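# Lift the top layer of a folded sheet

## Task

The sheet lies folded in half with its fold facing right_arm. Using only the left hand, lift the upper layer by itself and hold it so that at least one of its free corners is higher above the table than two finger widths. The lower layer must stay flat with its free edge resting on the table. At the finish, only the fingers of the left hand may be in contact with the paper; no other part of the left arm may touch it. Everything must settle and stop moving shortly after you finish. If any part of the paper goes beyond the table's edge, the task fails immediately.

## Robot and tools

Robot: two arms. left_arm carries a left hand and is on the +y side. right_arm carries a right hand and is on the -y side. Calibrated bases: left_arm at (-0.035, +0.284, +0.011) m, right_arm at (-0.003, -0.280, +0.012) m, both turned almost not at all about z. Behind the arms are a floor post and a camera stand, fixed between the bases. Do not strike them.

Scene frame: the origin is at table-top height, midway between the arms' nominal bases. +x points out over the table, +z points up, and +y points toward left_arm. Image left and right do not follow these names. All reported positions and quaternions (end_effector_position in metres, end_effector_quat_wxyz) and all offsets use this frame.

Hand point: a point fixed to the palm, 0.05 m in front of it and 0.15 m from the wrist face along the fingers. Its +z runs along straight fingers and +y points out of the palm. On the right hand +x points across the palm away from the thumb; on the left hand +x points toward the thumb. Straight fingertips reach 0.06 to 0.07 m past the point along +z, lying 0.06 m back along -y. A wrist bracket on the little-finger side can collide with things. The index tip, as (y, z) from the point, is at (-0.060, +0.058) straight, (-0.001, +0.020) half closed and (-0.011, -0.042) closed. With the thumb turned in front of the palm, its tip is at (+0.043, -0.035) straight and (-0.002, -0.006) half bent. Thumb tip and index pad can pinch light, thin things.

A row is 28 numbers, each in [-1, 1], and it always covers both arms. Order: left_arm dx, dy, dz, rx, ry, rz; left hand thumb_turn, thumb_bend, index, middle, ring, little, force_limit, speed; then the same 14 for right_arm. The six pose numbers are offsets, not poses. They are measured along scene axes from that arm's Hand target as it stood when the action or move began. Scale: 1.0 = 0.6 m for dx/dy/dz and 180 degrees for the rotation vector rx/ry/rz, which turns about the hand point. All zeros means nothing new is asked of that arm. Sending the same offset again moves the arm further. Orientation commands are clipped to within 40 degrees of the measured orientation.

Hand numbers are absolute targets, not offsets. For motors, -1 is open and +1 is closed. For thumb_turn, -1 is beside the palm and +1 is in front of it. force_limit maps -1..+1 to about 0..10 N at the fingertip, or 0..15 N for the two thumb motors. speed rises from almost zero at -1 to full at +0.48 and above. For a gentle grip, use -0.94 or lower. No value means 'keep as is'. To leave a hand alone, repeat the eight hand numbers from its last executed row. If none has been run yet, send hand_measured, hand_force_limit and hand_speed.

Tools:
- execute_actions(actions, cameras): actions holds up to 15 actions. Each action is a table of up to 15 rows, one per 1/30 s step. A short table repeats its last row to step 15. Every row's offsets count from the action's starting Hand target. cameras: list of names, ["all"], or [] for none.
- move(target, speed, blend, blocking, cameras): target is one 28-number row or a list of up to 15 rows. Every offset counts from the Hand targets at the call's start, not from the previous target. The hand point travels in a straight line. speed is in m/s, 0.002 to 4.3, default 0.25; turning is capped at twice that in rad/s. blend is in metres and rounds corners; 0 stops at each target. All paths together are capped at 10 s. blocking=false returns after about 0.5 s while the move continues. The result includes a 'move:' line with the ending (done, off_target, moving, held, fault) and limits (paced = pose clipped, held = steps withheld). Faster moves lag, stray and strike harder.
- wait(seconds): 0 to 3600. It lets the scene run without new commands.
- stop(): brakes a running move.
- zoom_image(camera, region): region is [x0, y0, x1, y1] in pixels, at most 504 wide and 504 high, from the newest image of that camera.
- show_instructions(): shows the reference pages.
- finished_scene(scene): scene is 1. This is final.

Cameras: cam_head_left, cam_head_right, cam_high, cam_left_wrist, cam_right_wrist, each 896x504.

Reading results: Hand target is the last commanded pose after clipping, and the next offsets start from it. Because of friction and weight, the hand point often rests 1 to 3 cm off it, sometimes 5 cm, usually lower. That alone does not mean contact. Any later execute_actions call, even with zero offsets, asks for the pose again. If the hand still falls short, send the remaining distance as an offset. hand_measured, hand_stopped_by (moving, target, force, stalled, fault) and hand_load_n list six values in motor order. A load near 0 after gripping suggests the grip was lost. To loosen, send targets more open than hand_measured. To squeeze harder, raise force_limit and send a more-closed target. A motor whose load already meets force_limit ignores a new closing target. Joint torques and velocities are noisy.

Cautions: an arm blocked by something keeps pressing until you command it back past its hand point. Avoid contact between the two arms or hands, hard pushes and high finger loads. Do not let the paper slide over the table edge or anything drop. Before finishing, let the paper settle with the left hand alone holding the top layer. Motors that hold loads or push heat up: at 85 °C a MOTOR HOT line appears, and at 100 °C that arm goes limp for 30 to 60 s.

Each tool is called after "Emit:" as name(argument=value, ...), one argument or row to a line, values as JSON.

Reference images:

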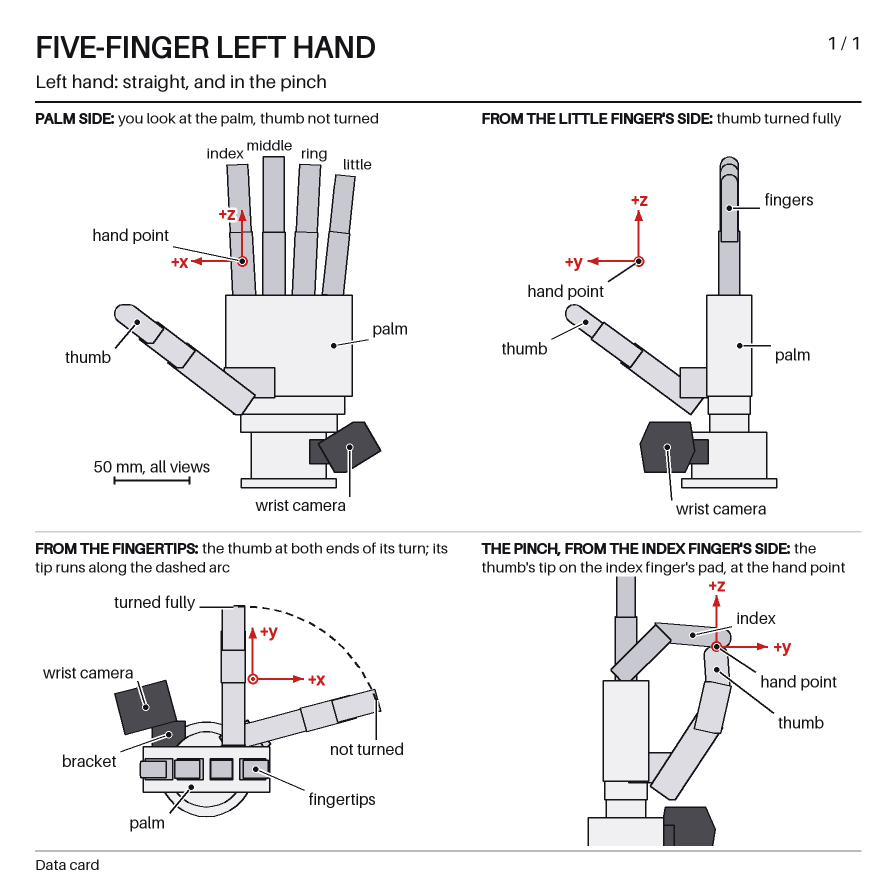

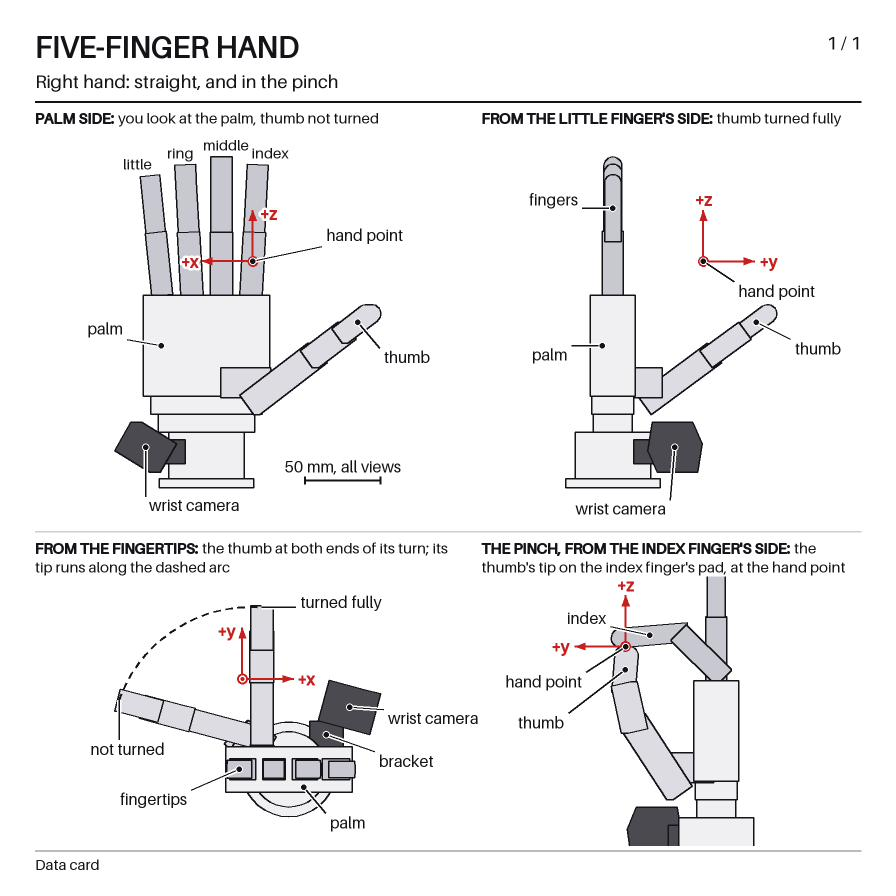

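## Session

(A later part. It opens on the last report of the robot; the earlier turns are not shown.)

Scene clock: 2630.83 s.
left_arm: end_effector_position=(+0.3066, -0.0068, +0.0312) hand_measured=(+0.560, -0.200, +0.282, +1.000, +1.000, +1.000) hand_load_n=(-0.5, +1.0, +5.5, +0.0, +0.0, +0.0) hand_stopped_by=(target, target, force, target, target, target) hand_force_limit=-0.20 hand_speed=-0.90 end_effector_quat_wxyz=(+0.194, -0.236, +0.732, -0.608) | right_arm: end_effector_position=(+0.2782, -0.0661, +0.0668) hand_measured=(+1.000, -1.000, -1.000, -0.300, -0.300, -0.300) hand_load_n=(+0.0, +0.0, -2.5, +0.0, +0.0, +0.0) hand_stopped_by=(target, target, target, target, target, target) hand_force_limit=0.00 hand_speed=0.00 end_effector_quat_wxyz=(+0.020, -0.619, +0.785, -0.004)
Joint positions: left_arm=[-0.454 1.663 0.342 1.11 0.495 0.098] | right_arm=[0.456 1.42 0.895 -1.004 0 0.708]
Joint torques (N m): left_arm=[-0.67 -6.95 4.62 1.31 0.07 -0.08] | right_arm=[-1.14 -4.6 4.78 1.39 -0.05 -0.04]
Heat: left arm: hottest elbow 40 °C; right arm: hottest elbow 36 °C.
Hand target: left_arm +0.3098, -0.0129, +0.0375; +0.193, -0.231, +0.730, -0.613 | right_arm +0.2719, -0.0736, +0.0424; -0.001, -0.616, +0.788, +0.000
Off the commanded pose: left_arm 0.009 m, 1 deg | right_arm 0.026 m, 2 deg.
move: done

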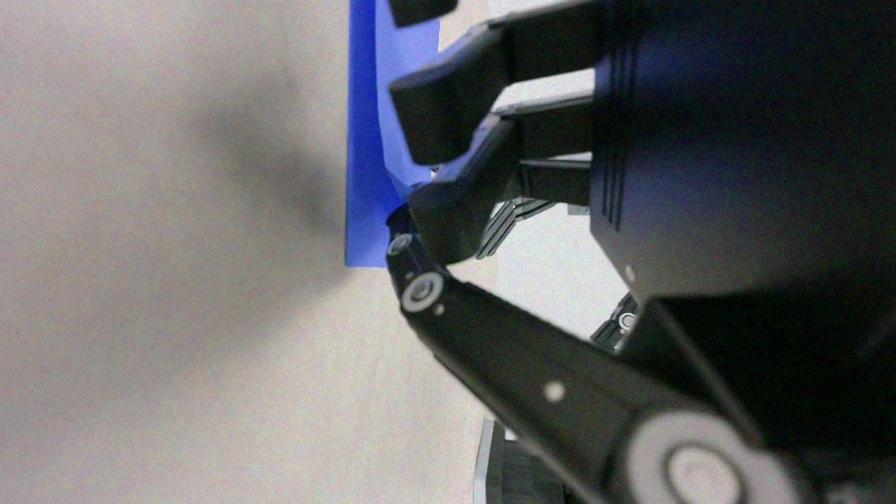

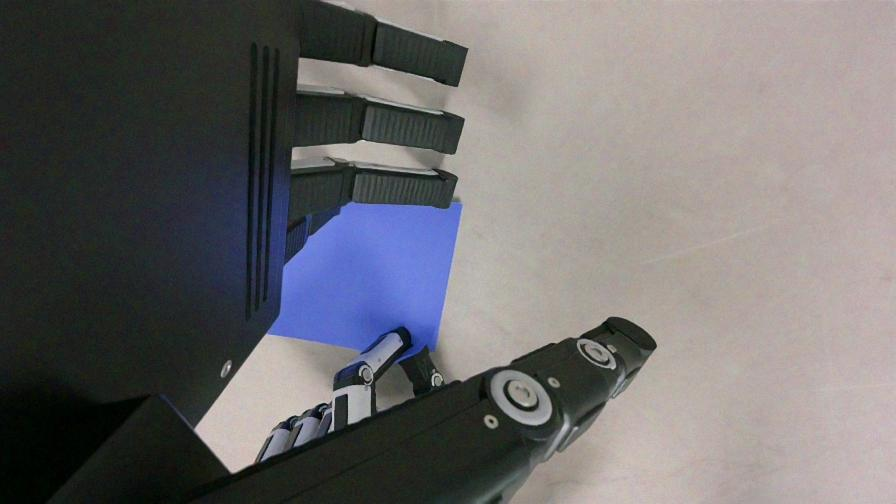

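Emit:
move(
  target=[0.004, -0.006, 0.025, 0, 0, 0, 0.56, -0.2, 0.4, 1, 1, 1, -0.2, -0.9, 0, 0, 0, 0, 0, 0, 1, -1, -1, -0.3, -0.3, -0.3, 0, 0],
  speed=0.04,
  cameras=["cam_left_wrist", "cam_right_wrist"],
)

Emit:
zoom_image(
  camera="cam_left_wrist",
  region=[300, 40, 500, 300],
)

Emit:
zoom_image(
  camera="cam_right_wrist",
  region=[320, 260, 480, 420],
)

Scene clock: 2640.17 s.
left_arm: end_effector_position=(+0.3076, -0.0081, +0.0432) hand_measured=(+0.560, -0.200, +0.282, +1.000, +1.000, +1.000) hand_load_n=(-0.5, +1.0, +6.0, +0.0, +0.0, +0.0) hand_stopped_by=(target, target, force, target, target, target) hand_force_limit=-0.20 hand_speed=-0.90 end_effector_quat_wxyz=(+0.192, -0.238, +0.734, -0.606) | right_arm: end_effector_position=(+0.2791, -0.0655, +0.0667) hand_measured=(+1.000, -1.000, -1.000, -0.300, -0.300, -0.300) hand_load_n=(+0.0, +0.0, -2.0, +0.5, +0.0, +0.0) hand_stopped_by=(target, target, target, target, target, target) hand_force_limit=0.00 hand_speed=0.00 end_effector_quat_wxyz=(+0.023, -0.619, +0.785, -0.004)
Joint positions: left_arm=[-0.457 1.599 0.349 1.031 0.491 0.098] | right_arm=[0.456 1.42 0.895 -1 -0.001 0.708]
Joint torques (N m): left_arm=[-0.97 -6.83 5.5 1.36 -0.07 -0.1] | right_arm=[-1.2 -4.6 4.85 1.22 -0.03 -0.04]
Heat: left arm: hottest elbow 40 °C; right arm: hottest elbow 36 °C.
Hand target: left_arm +0.3123, -0.0164, +0.0526; +0.194, -0.231, +0.730, -0.613 | right_arm +0.2720, -0.0735, +0.0425; +0.000, -0.616, +0.788, +0.000
Off the commanded pose: left_arm 0.013 m, 1 deg | right_arm 0.027 m, 3 deg.
move: off_target (left_arm)

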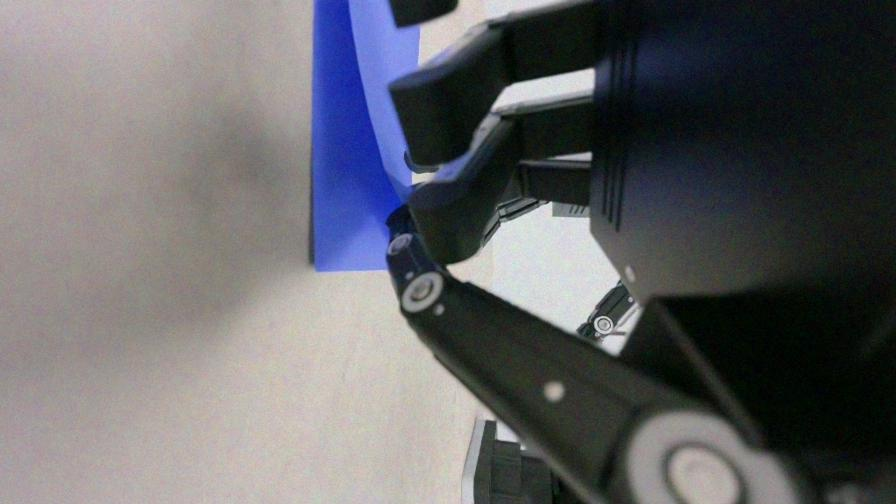

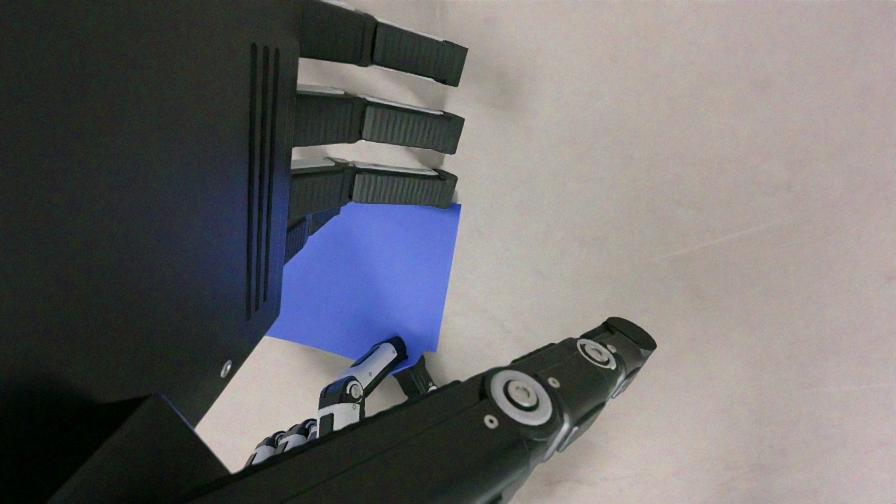

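Scaled by 1.938 from the camera's image (finer frame: 1280x720).

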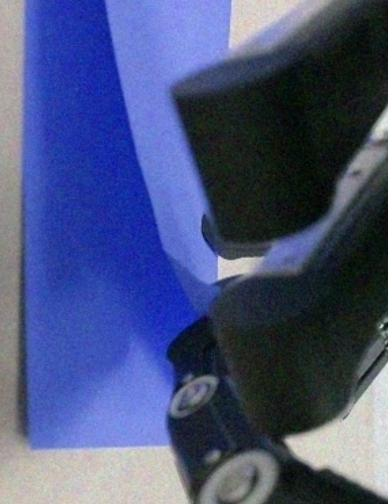

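Scaled by 3.150 from the camera's image (finer frame: 1280x720).

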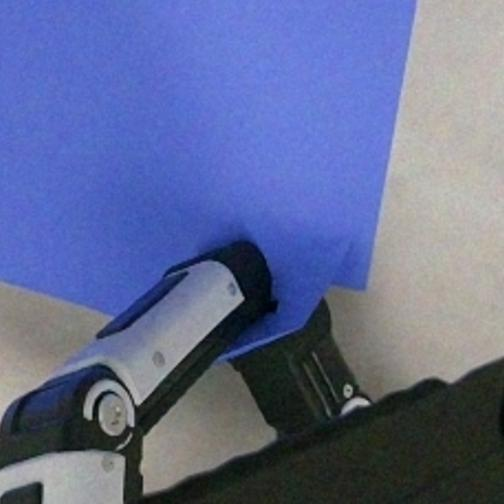

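Emit:
move(
  target=[0.009, -0.016, 0.017, 0, 0, 0, 0.56, -0.2, 0.4, 1, 1, 1, -0.2, -0.9, 0, 0, 0, 0, 0, 0, 1, -1, -1, -0.3, -0.3, -0.3, 0, 0],
  speed=0.04,
  cameras=["cam_left_wrist", "cam_right_wrist", "cam_high"],
)

Emit:
zoom_image(
  camera="cam_left_wrist",
  region=[280, 40, 500, 320],
)

Emit:
zoom_image(
  camera="cam_right_wrist",
  region=[320, 260, 480, 420],
)

Scene clock: 2649.93 s.
left_arm: end_effector_position=(+0.3100, -0.0146, +0.0498) hand_measured=(+0.560, -0.200, +0.282, +1.000, +1.000, +1.000) hand_load_n=(+0.0, +1.0, +5.5, +0.0, +0.0, +0.0) hand_stopped_by=(target, target, force, target, target, target) hand_force_limit=-0.20 hand_speed=-0.90 end_effector_quat_wxyz=(+0.191, -0.240, +0.736, -0.603) | right_arm: end_effector_position=(+0.2791, -0.0655, +0.0667) hand_measured=(+1.000, -1.000, -1.000, -0.300, -0.300, -0.300) hand_load_n=(+0.0, +0.0, -1.5, +0.0, +0.0, +0.0) hand_stopped_by=(target, target, target, target, target, target) hand_force_limit=0.00 hand_speed=0.00 end_effector_quat_wxyz=(+0.023, -0.619, +0.785, -0.004)
Joint positions: left_arm=[-0.474 1.568 0.367 0.975 0.473 0.096] | right_arm=[0.456 1.42 0.895 -1 -0.001 0.708]
Joint torques (N m): left_arm=[-1.26 -6.77 6.56 1.35 -0.1 -0.12] | right_arm=[-1.14 -4.48 4.83 1.25 -0.02 -0.04]
Heat: left arm: hottest elbow 40 °C; right arm: hottest elbow 36 °C.
Hand target: left_arm +0.3177, -0.0260, +0.0627; +0.194, -0.231, +0.730, -0.613 | right_arm +0.2720, -0.0735, +0.0425; +0.000, -0.616, +0.788, +0.000
Off the commanded pose: left_arm 0.019 m, 2 deg | right_arm 0.026 m, 3 deg.
move: off_target (left_arm)
Images, in order (width x height): cam_high 896x504, cam_left_wrist 896x504, cam_right_wrist 896x504.

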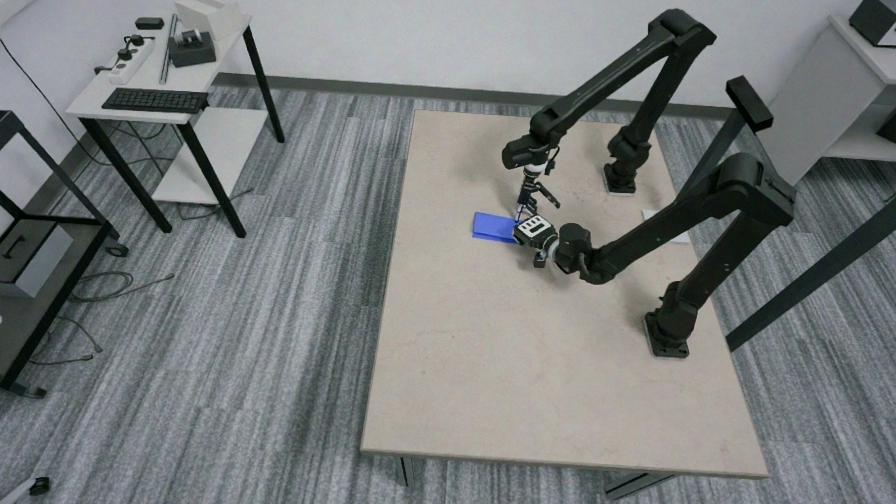

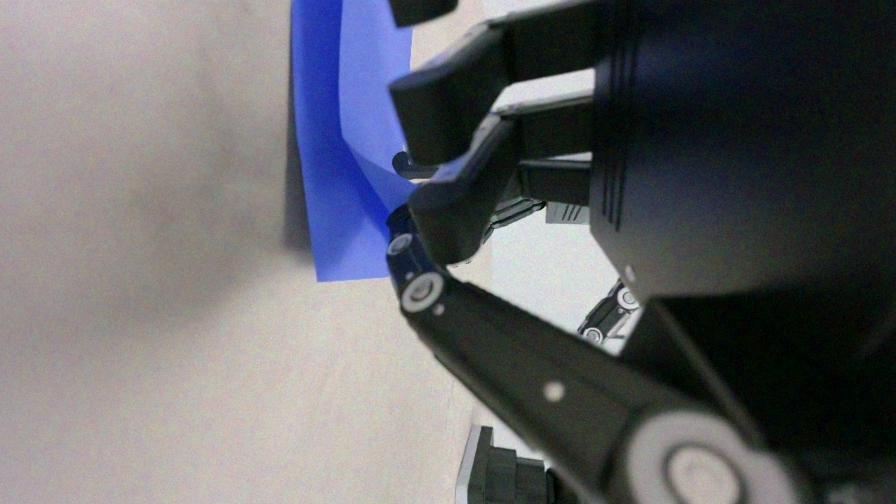

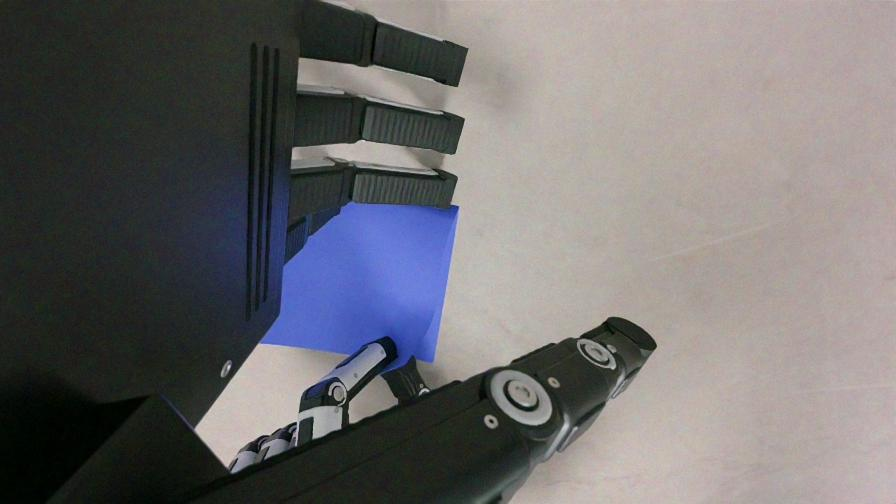

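Scaled by 1.800 from the camera's image (finer frame: 1280x720).

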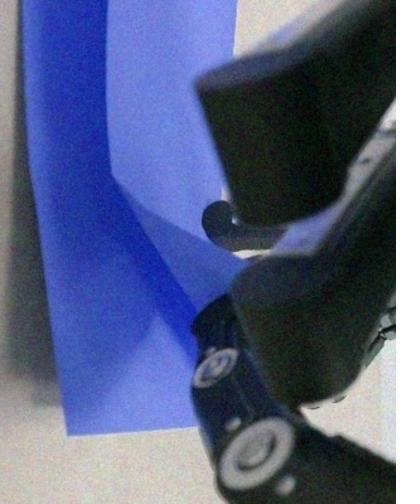

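Scaled by 3.150 from the camera's image (finer frame: 1280x720).

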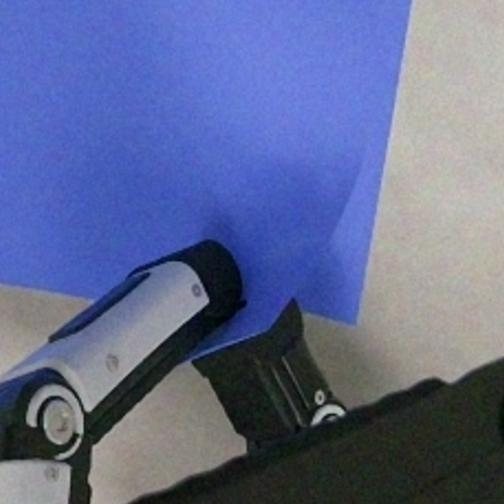

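Emit:
execute_actions(
  actions=[],
  cameras=["cam_head_left", "cam_head_right"],
)

Scene clock: 2741.80 s.
left_arm: end_effector_position=(+0.3100, -0.0146, +0.0498) hand_measured=(+0.560, -0.200, +0.282, +1.000, +1.000, +1.000) hand_load_n=(-0.5, +1.0, +5.0, +0.0, +0.0, +0.0) hand_stopped_by=(target, target, force, target, target, target) hand_force_limit=-0.20 hand_speed=-0.90 end_effector_quat_wxyz=(+0.191, -0.240, +0.736, -0.603) | right_arm: end_effector_position=(+0.2791, -0.0655, +0.0667) hand_measured=(+1.000, -1.000, -1.000, -0.300, -0.300, -0.300) hand_load_n=(+0.5, +0.0, -1.5, +0.0, +0.0, +0.0) hand_stopped_by=(target, target, target, target, target, target) hand_force_limit=0.00 hand_speed=0.00 end_effector_quat_wxyz=(+0.023, -0.619, +0.785, -0.004)
Joint positions: left_arm=[-0.474 1.568 0.367 0.975 0.473 0.096] | right_arm=[0.456 1.42 0.895 -1 -0.001 0.708]
Joint velocities: within noise
Joint torques (N m): left_arm=[-1.38 -6.65 6.56 1.4 -0.1 -0.11] | right_arm=[-1.2 -4.42 4.83 1.21 -0.03 -0.05]
Motor temperatures (°C): left_arm=[29 39 42 31 30 31] | right_arm=[32 34 36 33 32 33]
Heat: left arm: hottest elbow 42 °C; right arm: hottest elbow 36 °C.
Hand target: left_arm +0.3177, -0.0260, +0.0628; +0.194, -0.230, +0.730, -0.613 | right_arm +0.2720, -0.0735, +0.0425; +0.000, -0.616, +0.788, +0.000
Off the commanded pose: left_arm 0.019 m, 2 deg | right_arm 0.026 m, 3 deg.
Images, in order (width x height): cam_head_left 896x504, cam_head_right 896x504.

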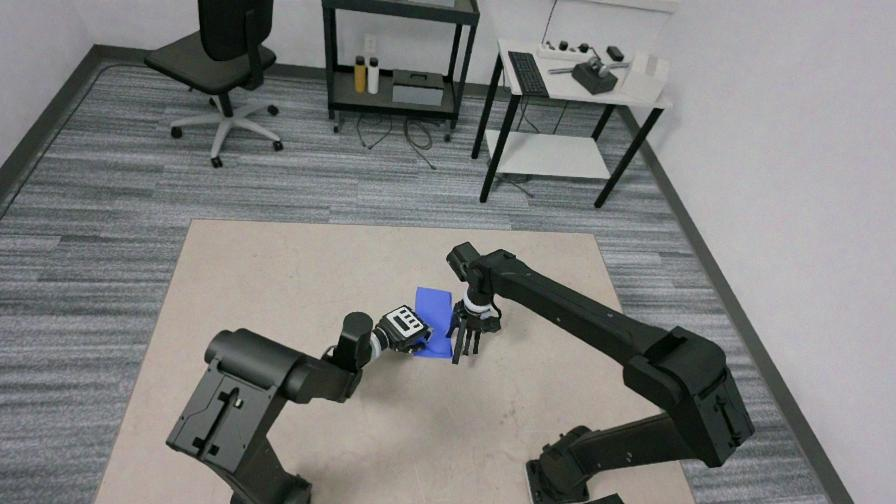

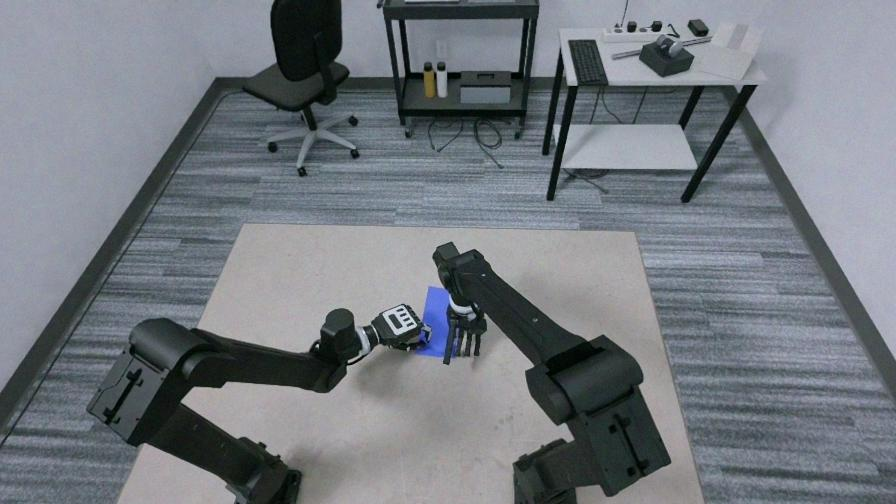

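Emit:
zoom_image(
  camera="cam_head_left",
  region=[370, 270, 520, 380],
)

Emit:
zoom_image(
  camera="cam_head_right",
  region=[370, 270, 520, 380],
)

Scaled by 3.360 from the camera's image (finer frame: 1280x720).

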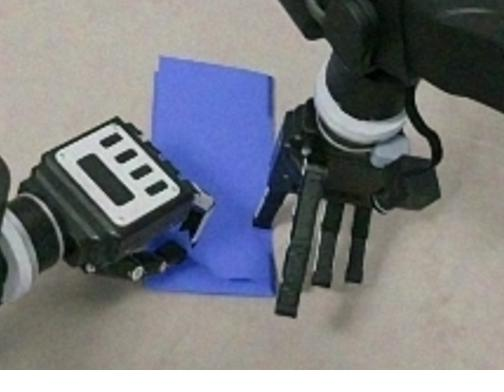

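Scaled by 3.360 from the camera's image (finer frame: 1280x720).

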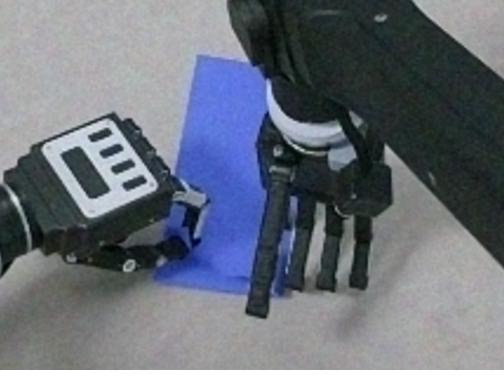

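Emit:
move(
  target=[-0.0128, 0.0233, -0.038, 0, 0, 0, 0.56, -0.2, 0.4, 1, 1, 1, -0.2, -0.9, 0, 0, 0, 0, 0, 0, 1, -1, -1, -0.3, -0.3, -0.3, 0, 0],
  speed=0.04,
  cameras=["cam_left_wrist", "cam_right_wrist"],
)

Emit:
zoom_image(
  camera="cam_left_wrist",
  region=[280, 40, 500, 320],
)

Scene clock: 2811.03 s.
left_arm: end_effector_position=(+0.3110, -0.0184, +0.0461) hand_measured=(+0.560, -0.200, +0.282, +1.000, +1.000, +1.000) hand_load_n=(-0.5, +1.0, +5.5, +0.0, +0.0, +0.0) hand_stopped_by=(target, target, force, target, target, target) hand_force_limit=-0.20 hand_speed=-0.90 end_effector_quat_wxyz=(+0.193, -0.225, +0.730, -0.616) | right_arm: end_effector_position=(+0.2791, -0.0655, +0.0667) hand_measured=(+1.000, -1.000, -1.000, -0.300, -0.300, -0.300) hand_load_n=(+0.0, +0.0, -2.0, +0.0, +0.0, +0.0) hand_stopped_by=(target, target, target, target, target, target) hand_force_limit=0.00 hand_speed=0.00 end_effector_quat_wxyz=(+0.023, -0.619, +0.785, -0.004)
Joint positions: left_arm=[-0.472 1.627 0.367 1.07 0.496 0.096] | right_arm=[0.456 1.42 0.895 -1 -0.001 0.708]
Joint torques (N m): left_arm=[1.14 -5.25 3.1 2.3 0.06 -0.03] | right_arm=[-1.08 -4.48 4.83 1.22 -0.03 -0.04]
Heat: left arm: hottest elbow 42 °C; right arm: hottest elbow 35 °C.
Hand target: left_arm +0.3100, -0.0121, +0.0400; +0.194, -0.230, +0.730, -0.613 | right_arm +0.2720, -0.0735, +0.0425; +0.000, -0.616, +0.788, +0.000
Off the commanded pose: left_arm 0.009 m, 1 deg | right_arm 0.026 m, 3 deg.
move: done

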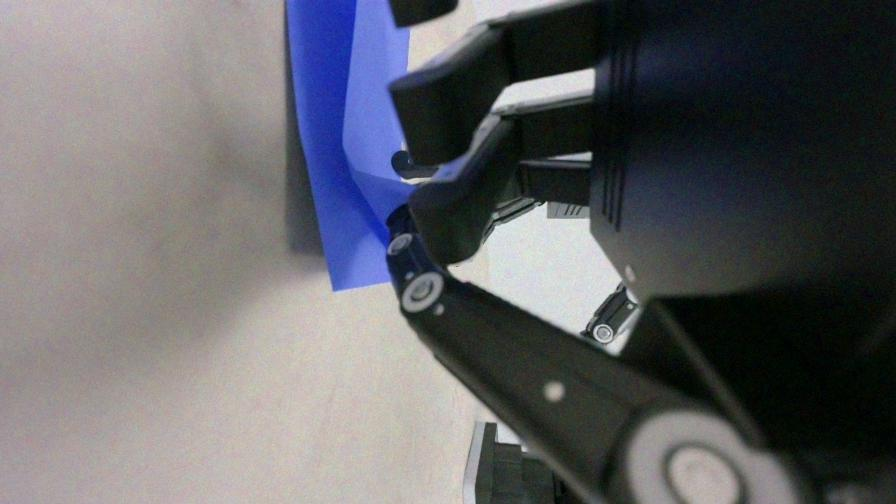

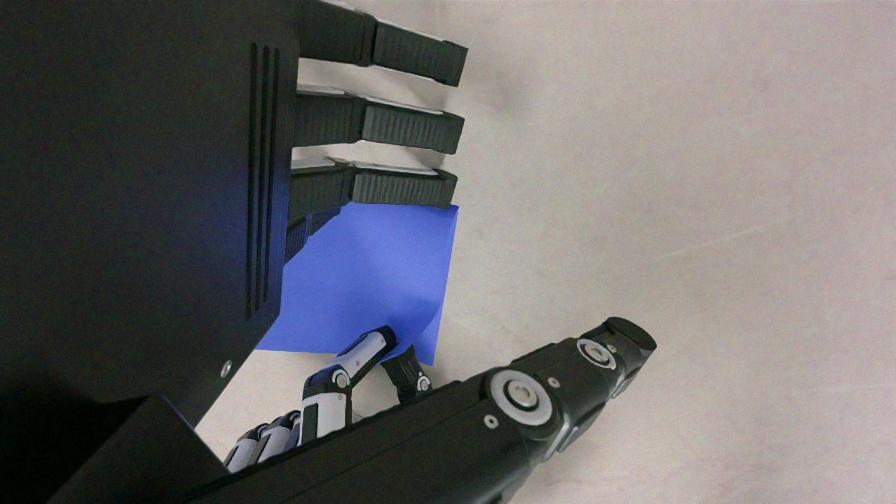

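Scaled by 1.800 from the camera's image (finer frame: 1280x720).

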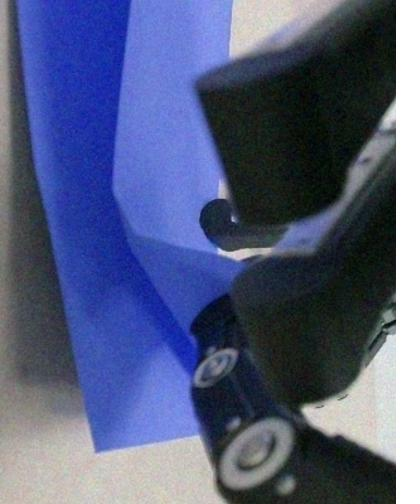

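Emit:
move(
  target=[-0.009, 0.012, -0.018, 0, 0, 0, 0.56, -0.2, 0.4, 1, 1, 1, -0.2, -0.9, 0, 0, 0, 0, 0, 0, 1, -1, -1, -0.3, -0.3, -0.3, 0, 0],
  speed=0.04,
  cameras=["cam_left_wrist", "cam_right_wrist"],
)

Emit:
zoom_image(
  camera="cam_left_wrist",
  region=[280, 40, 500, 320],
)

Scene clock: 2826.77 s.
left_arm: end_effector_position=(+0.3043, -0.0104, +0.0337) hand_measured=(+0.560, -0.200, +0.282, +1.000, +1.000, +1.000) hand_load_n=(-0.5, +1.0, +5.5, +0.0, +0.0, +0.0) hand_stopped_by=(target, target, force, target, target, target) hand_force_limit=-0.20 hand_speed=-0.90 end_effector_quat_wxyz=(+0.191, -0.227, +0.730, -0.616) | right_arm: end_effector_position=(+0.2791, -0.0655, +0.0667) hand_measured=(+1.000, -1.000, -1.000, -0.300, -0.300, -0.300) hand_load_n=(+0.0, +0.0, -1.5, +0.0, +0.0, +0.0) hand_stopped_by=(target, target, target, target, target, target) hand_force_limit=0.00 hand_speed=0.00 end_effector_quat_wxyz=(+0.023, -0.619, +0.785, -0.004)
Joint positions: left_arm=[-0.458 1.671 0.342 1.133 0.51 0.096] | right_arm=[0.456 1.42 0.895 -1 -0.001 0.708]
Joint torques (N m): left_arm=[1.2 -5.36 2.84 2.28 0.08 0] | right_arm=[-1.2 -4.48 4.83 1.22 -0.03 -0.04]
Heat: left arm: hottest elbow 42 °C; right arm: hottest elbow 35 °C.
Hand target: left_arm +0.3046, -0.0048, +0.0292; +0.194, -0.230, +0.730, -0.613 | right_arm +0.2720, -0.0735, +0.0425; +0.000, -0.616, +0.788, +0.000
Off the commanded pose: left_arm 0.007 m, 1 deg | right_arm 0.026 m, 3 deg.
move: done

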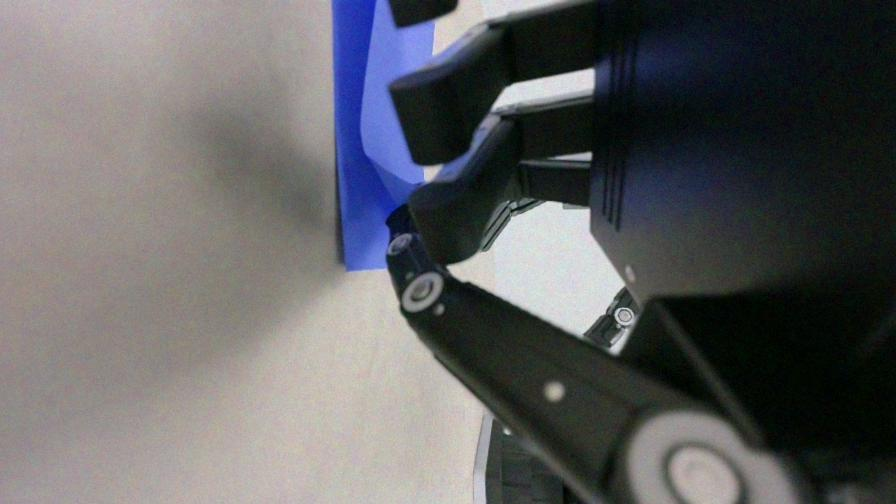

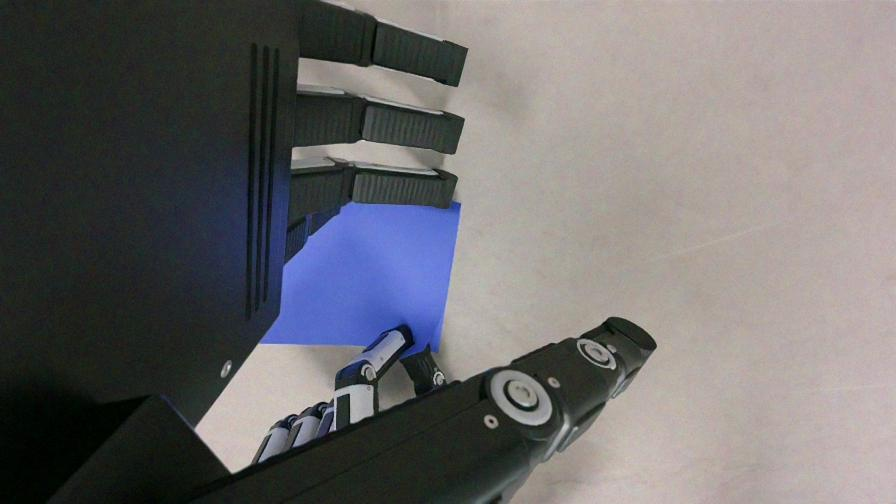

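Scaled by 1.800 from the camera's image (finer frame: 1280x720).

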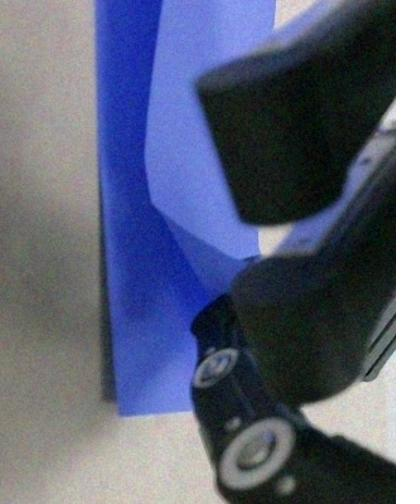

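Emit:
move(
  target=[
    [0, 0, 0, 0, 0, 0, 0.56, -0.2, 0.4, 1, 1, 1, -0.2, -0.9, 0.0118, 0.0133, 0.16, 0, 0, 0, 1, -1, -1, -0.3, -0.3, -0.3, 0, 0],
  ],
  speed=0.08,
  cameras=["cam_left_wrist", "cam_right_wrist"],
)

Emit:
zoom_image(
  camera="cam_left_wrist",
  region=[280, 40, 500, 320],
)

Scene clock: 2847.23 s.
left_arm: end_effector_position=(+0.3041, -0.0106, +0.0338) hand_measured=(+0.560, -0.200, +0.282, +1.000, +1.000, +1.000) hand_load_n=(-0.5, +1.0, +5.0, +0.0, +0.0, +0.0) hand_stopped_by=(target, target, force, target, target, target) hand_force_limit=-0.20 hand_speed=-0.90 end_effector_quat_wxyz=(+0.191, -0.227, +0.730, -0.616) | right_arm: end_effector_position=(+0.2630, -0.0733, +0.1185) hand_measured=(+1.000, -1.000, -1.000, -0.300, -0.300, -0.300) hand_load_n=(+0.0, +0.0, +0.0, +0.0, +0.0, +0.0) hand_stopped_by=(target, target, target, target, target, target) hand_force_limit=0.00 hand_speed=0.00 end_effector_quat_wxyz=(-0.025, -0.618, +0.786, +0.006)
Joint positions: left_arm=[-0.458 1.671 0.342 1.134 0.511 0.096] | right_arm=[0.456 1.378 0.996 -1.239 -0.003 0.712]
Joint torques (N m): left_arm=[1.14 -5.42 2.84 2.32 0.03 0] | right_arm=[-0.5 -8.06 11.48 -0.35 0.03 0.03]
Heat: left arm: hottest elbow 41 °C; right arm: hottest elbow 36 °C.
Hand target: left_arm +0.3046, -0.0048, +0.0292; +0.194, -0.230, +0.730, -0.613 | right_arm +0.2790, -0.0656, +0.1384; -0.001, -0.616, +0.788, +0.000
Off the commanded pose: left_arm 0.007 m, 1 deg | right_arm 0.027 m, 3 deg.
move: off_target (right_arm)

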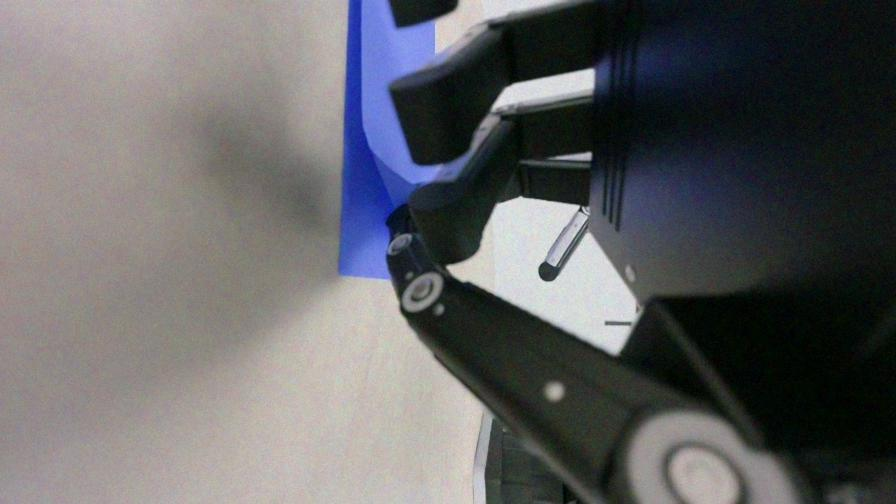

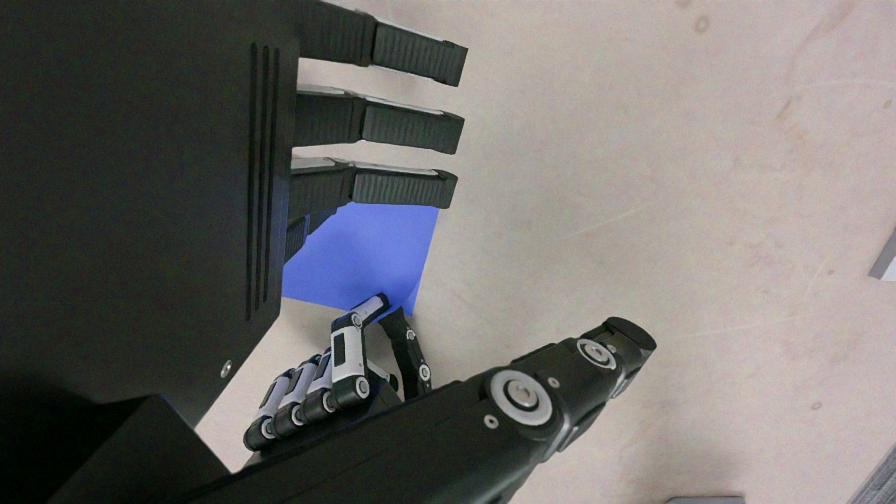

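Scaled by 1.800 from the camera's image (finer frame: 1280x720).

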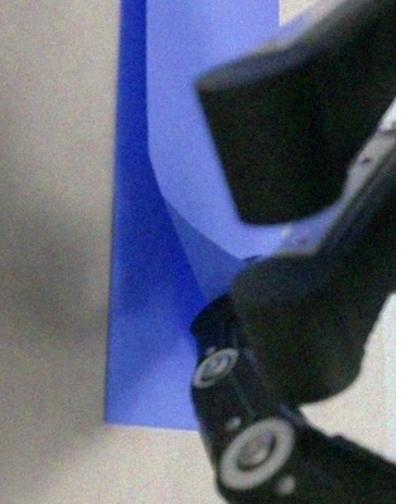

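Emit:
move(
  target=[0, 0, 0, 0, 0, 0, 0.56, -0.2, 0.4, 1, 1, 1, -0.2, -0.9, -0.048, -0.16, 0.1, 0, 0, 0, 1, -1, -1, -0.3, -0.3, -0.3, 0, 0],
  speed=0.15,
  cameras=["cam_left_wrist", "cam_right_wrist", "cam_head_left", "cam_head_right"],
)

Emit:
zoom_image(
  camera="cam_head_left",
  region=[370, 270, 520, 380],
)

Emit:
zoom_image(
  camera="cam_head_right",
  region=[370, 270, 520, 380],
)

Scene clock: 2860.40 s.
left_arm: end_effector_position=(+0.3041, -0.0106, +0.0338) hand_measured=(+0.560, -0.200, +0.282, +1.000, +1.000, +1.000) hand_load_n=(-0.5, +1.0, +5.0, +0.0, +0.0, +0.0) hand_stopped_by=(target, target, force, target, target, target) hand_force_limit=-0.20 hand_speed=-0.90 end_effector_quat_wxyz=(+0.191, -0.227, +0.730, -0.616) | right_arm: end_effector_position=(+0.2415, -0.1618, +0.1844) hand_measured=(+1.000, -1.000, -1.000, -0.300, -0.300, -0.300) hand_load_n=(+0.0, +0.0, +0.0, +0.0, +0.0, +0.0) hand_stopped_by=(target, target, target, target, target, target) hand_force_limit=0.00 hand_speed=0.00 end_effector_quat_wxyz=(-0.015, -0.615, +0.788, +0.006)
Joint positions: left_arm=[-0.458 1.671 0.342 1.134 0.511 0.096] | right_arm=[0.23 1.171 0.996 -1.427 0.001 0.493]
Joint torques (N m): left_arm=[1.08 -5.3 2.82 2.36 0.03 0] | right_arm=[-0.85 -5.54 10.96 -0.34 -0.09 -0.11]
Heat: left arm: hottest elbow 40 °C; right arm: hottest elbow 38 °C.
Hand target: left_arm +0.3046, -0.0048, +0.0292; +0.194, -0.230, +0.730, -0.613 | right_arm +0.2502, -0.1616, +0.1984; -0.001, -0.616, +0.788, +0.000
Off the commanded pose: left_arm 0.007 m, 1 deg | right_arm 0.016 m, 2 deg.
move: off_target (right_arm)
Images, in order (width x height): cam_head_left 896x504, cam_head_right 896x504, cam_left_wrist 896x504, cam_right_wrist 896x504.

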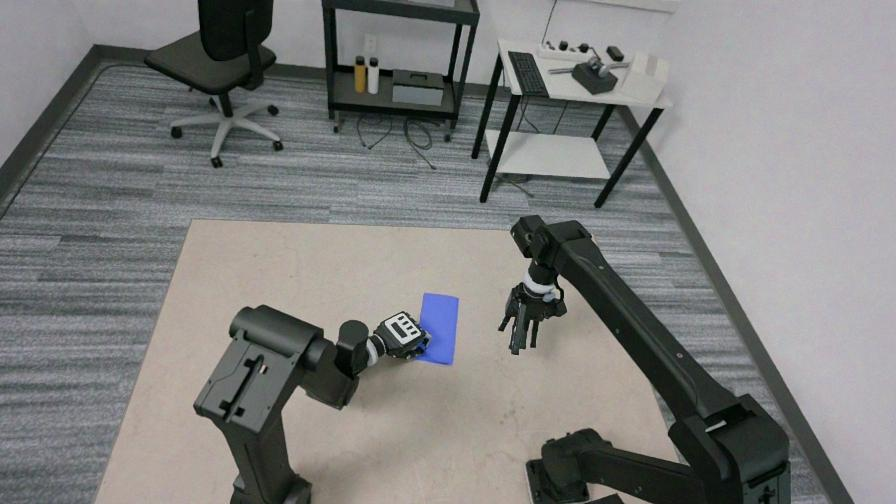

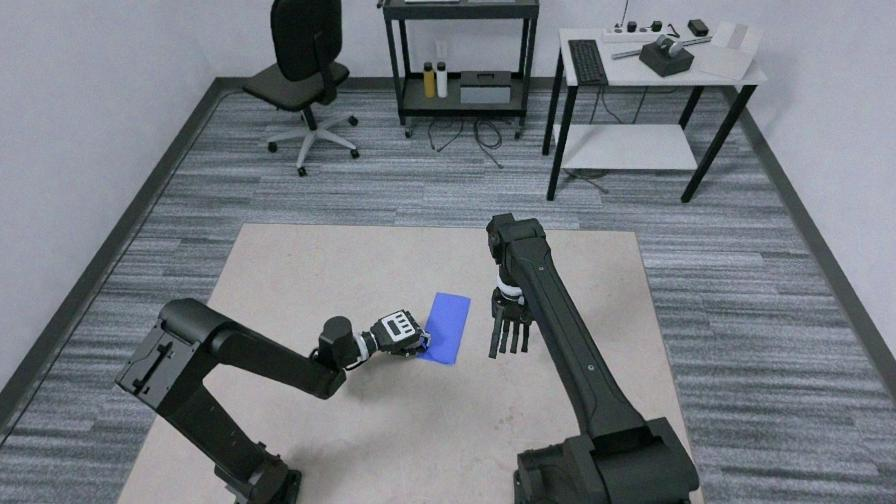

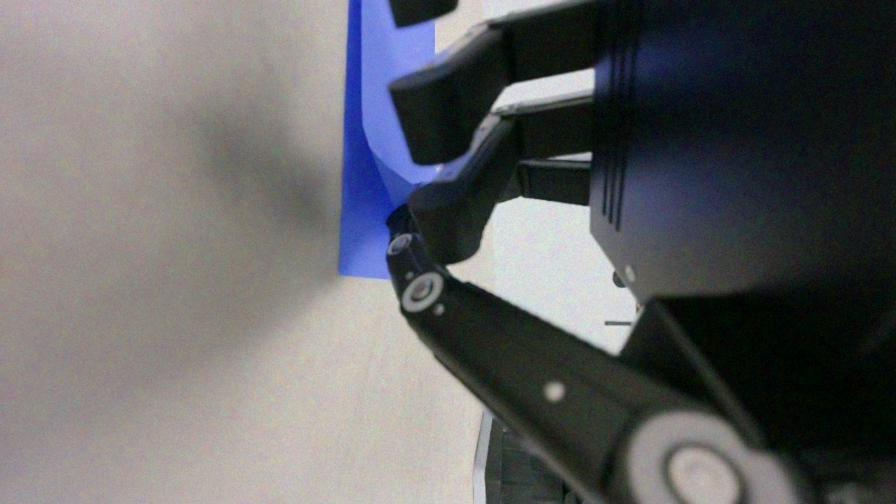

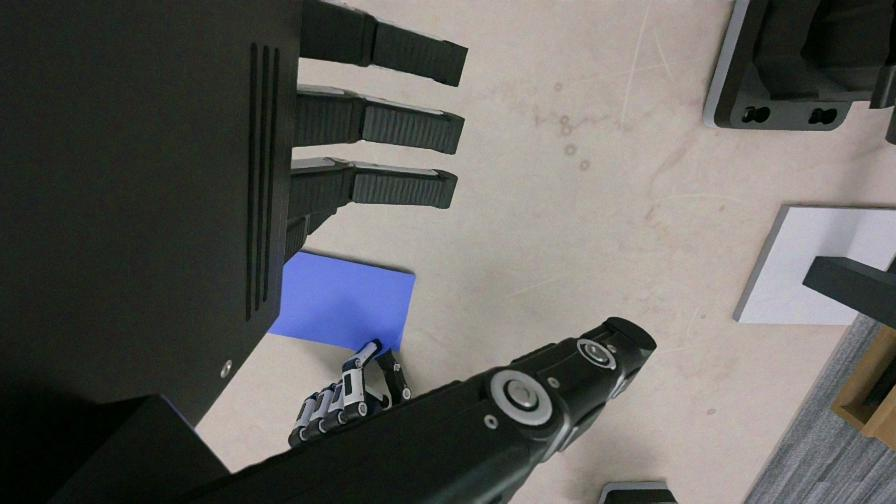

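Scaled by 3.360 from the camera's image (finer frame: 1280x720).

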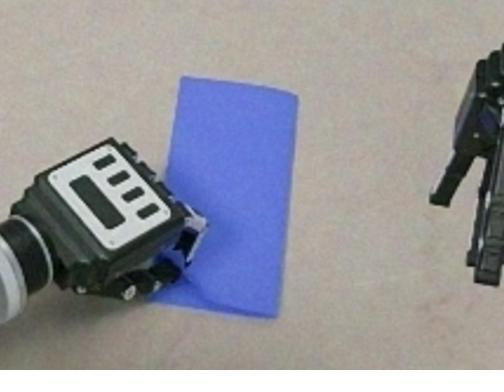

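Scaled by 3.360 from the camera's image (finer frame: 1280x720).

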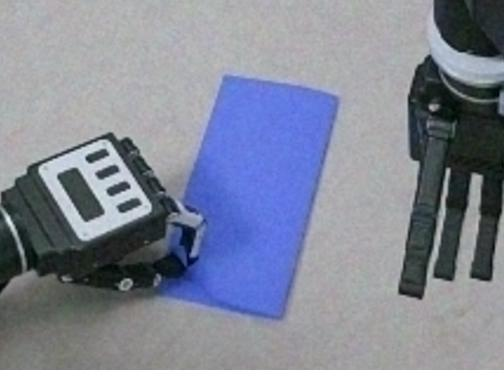

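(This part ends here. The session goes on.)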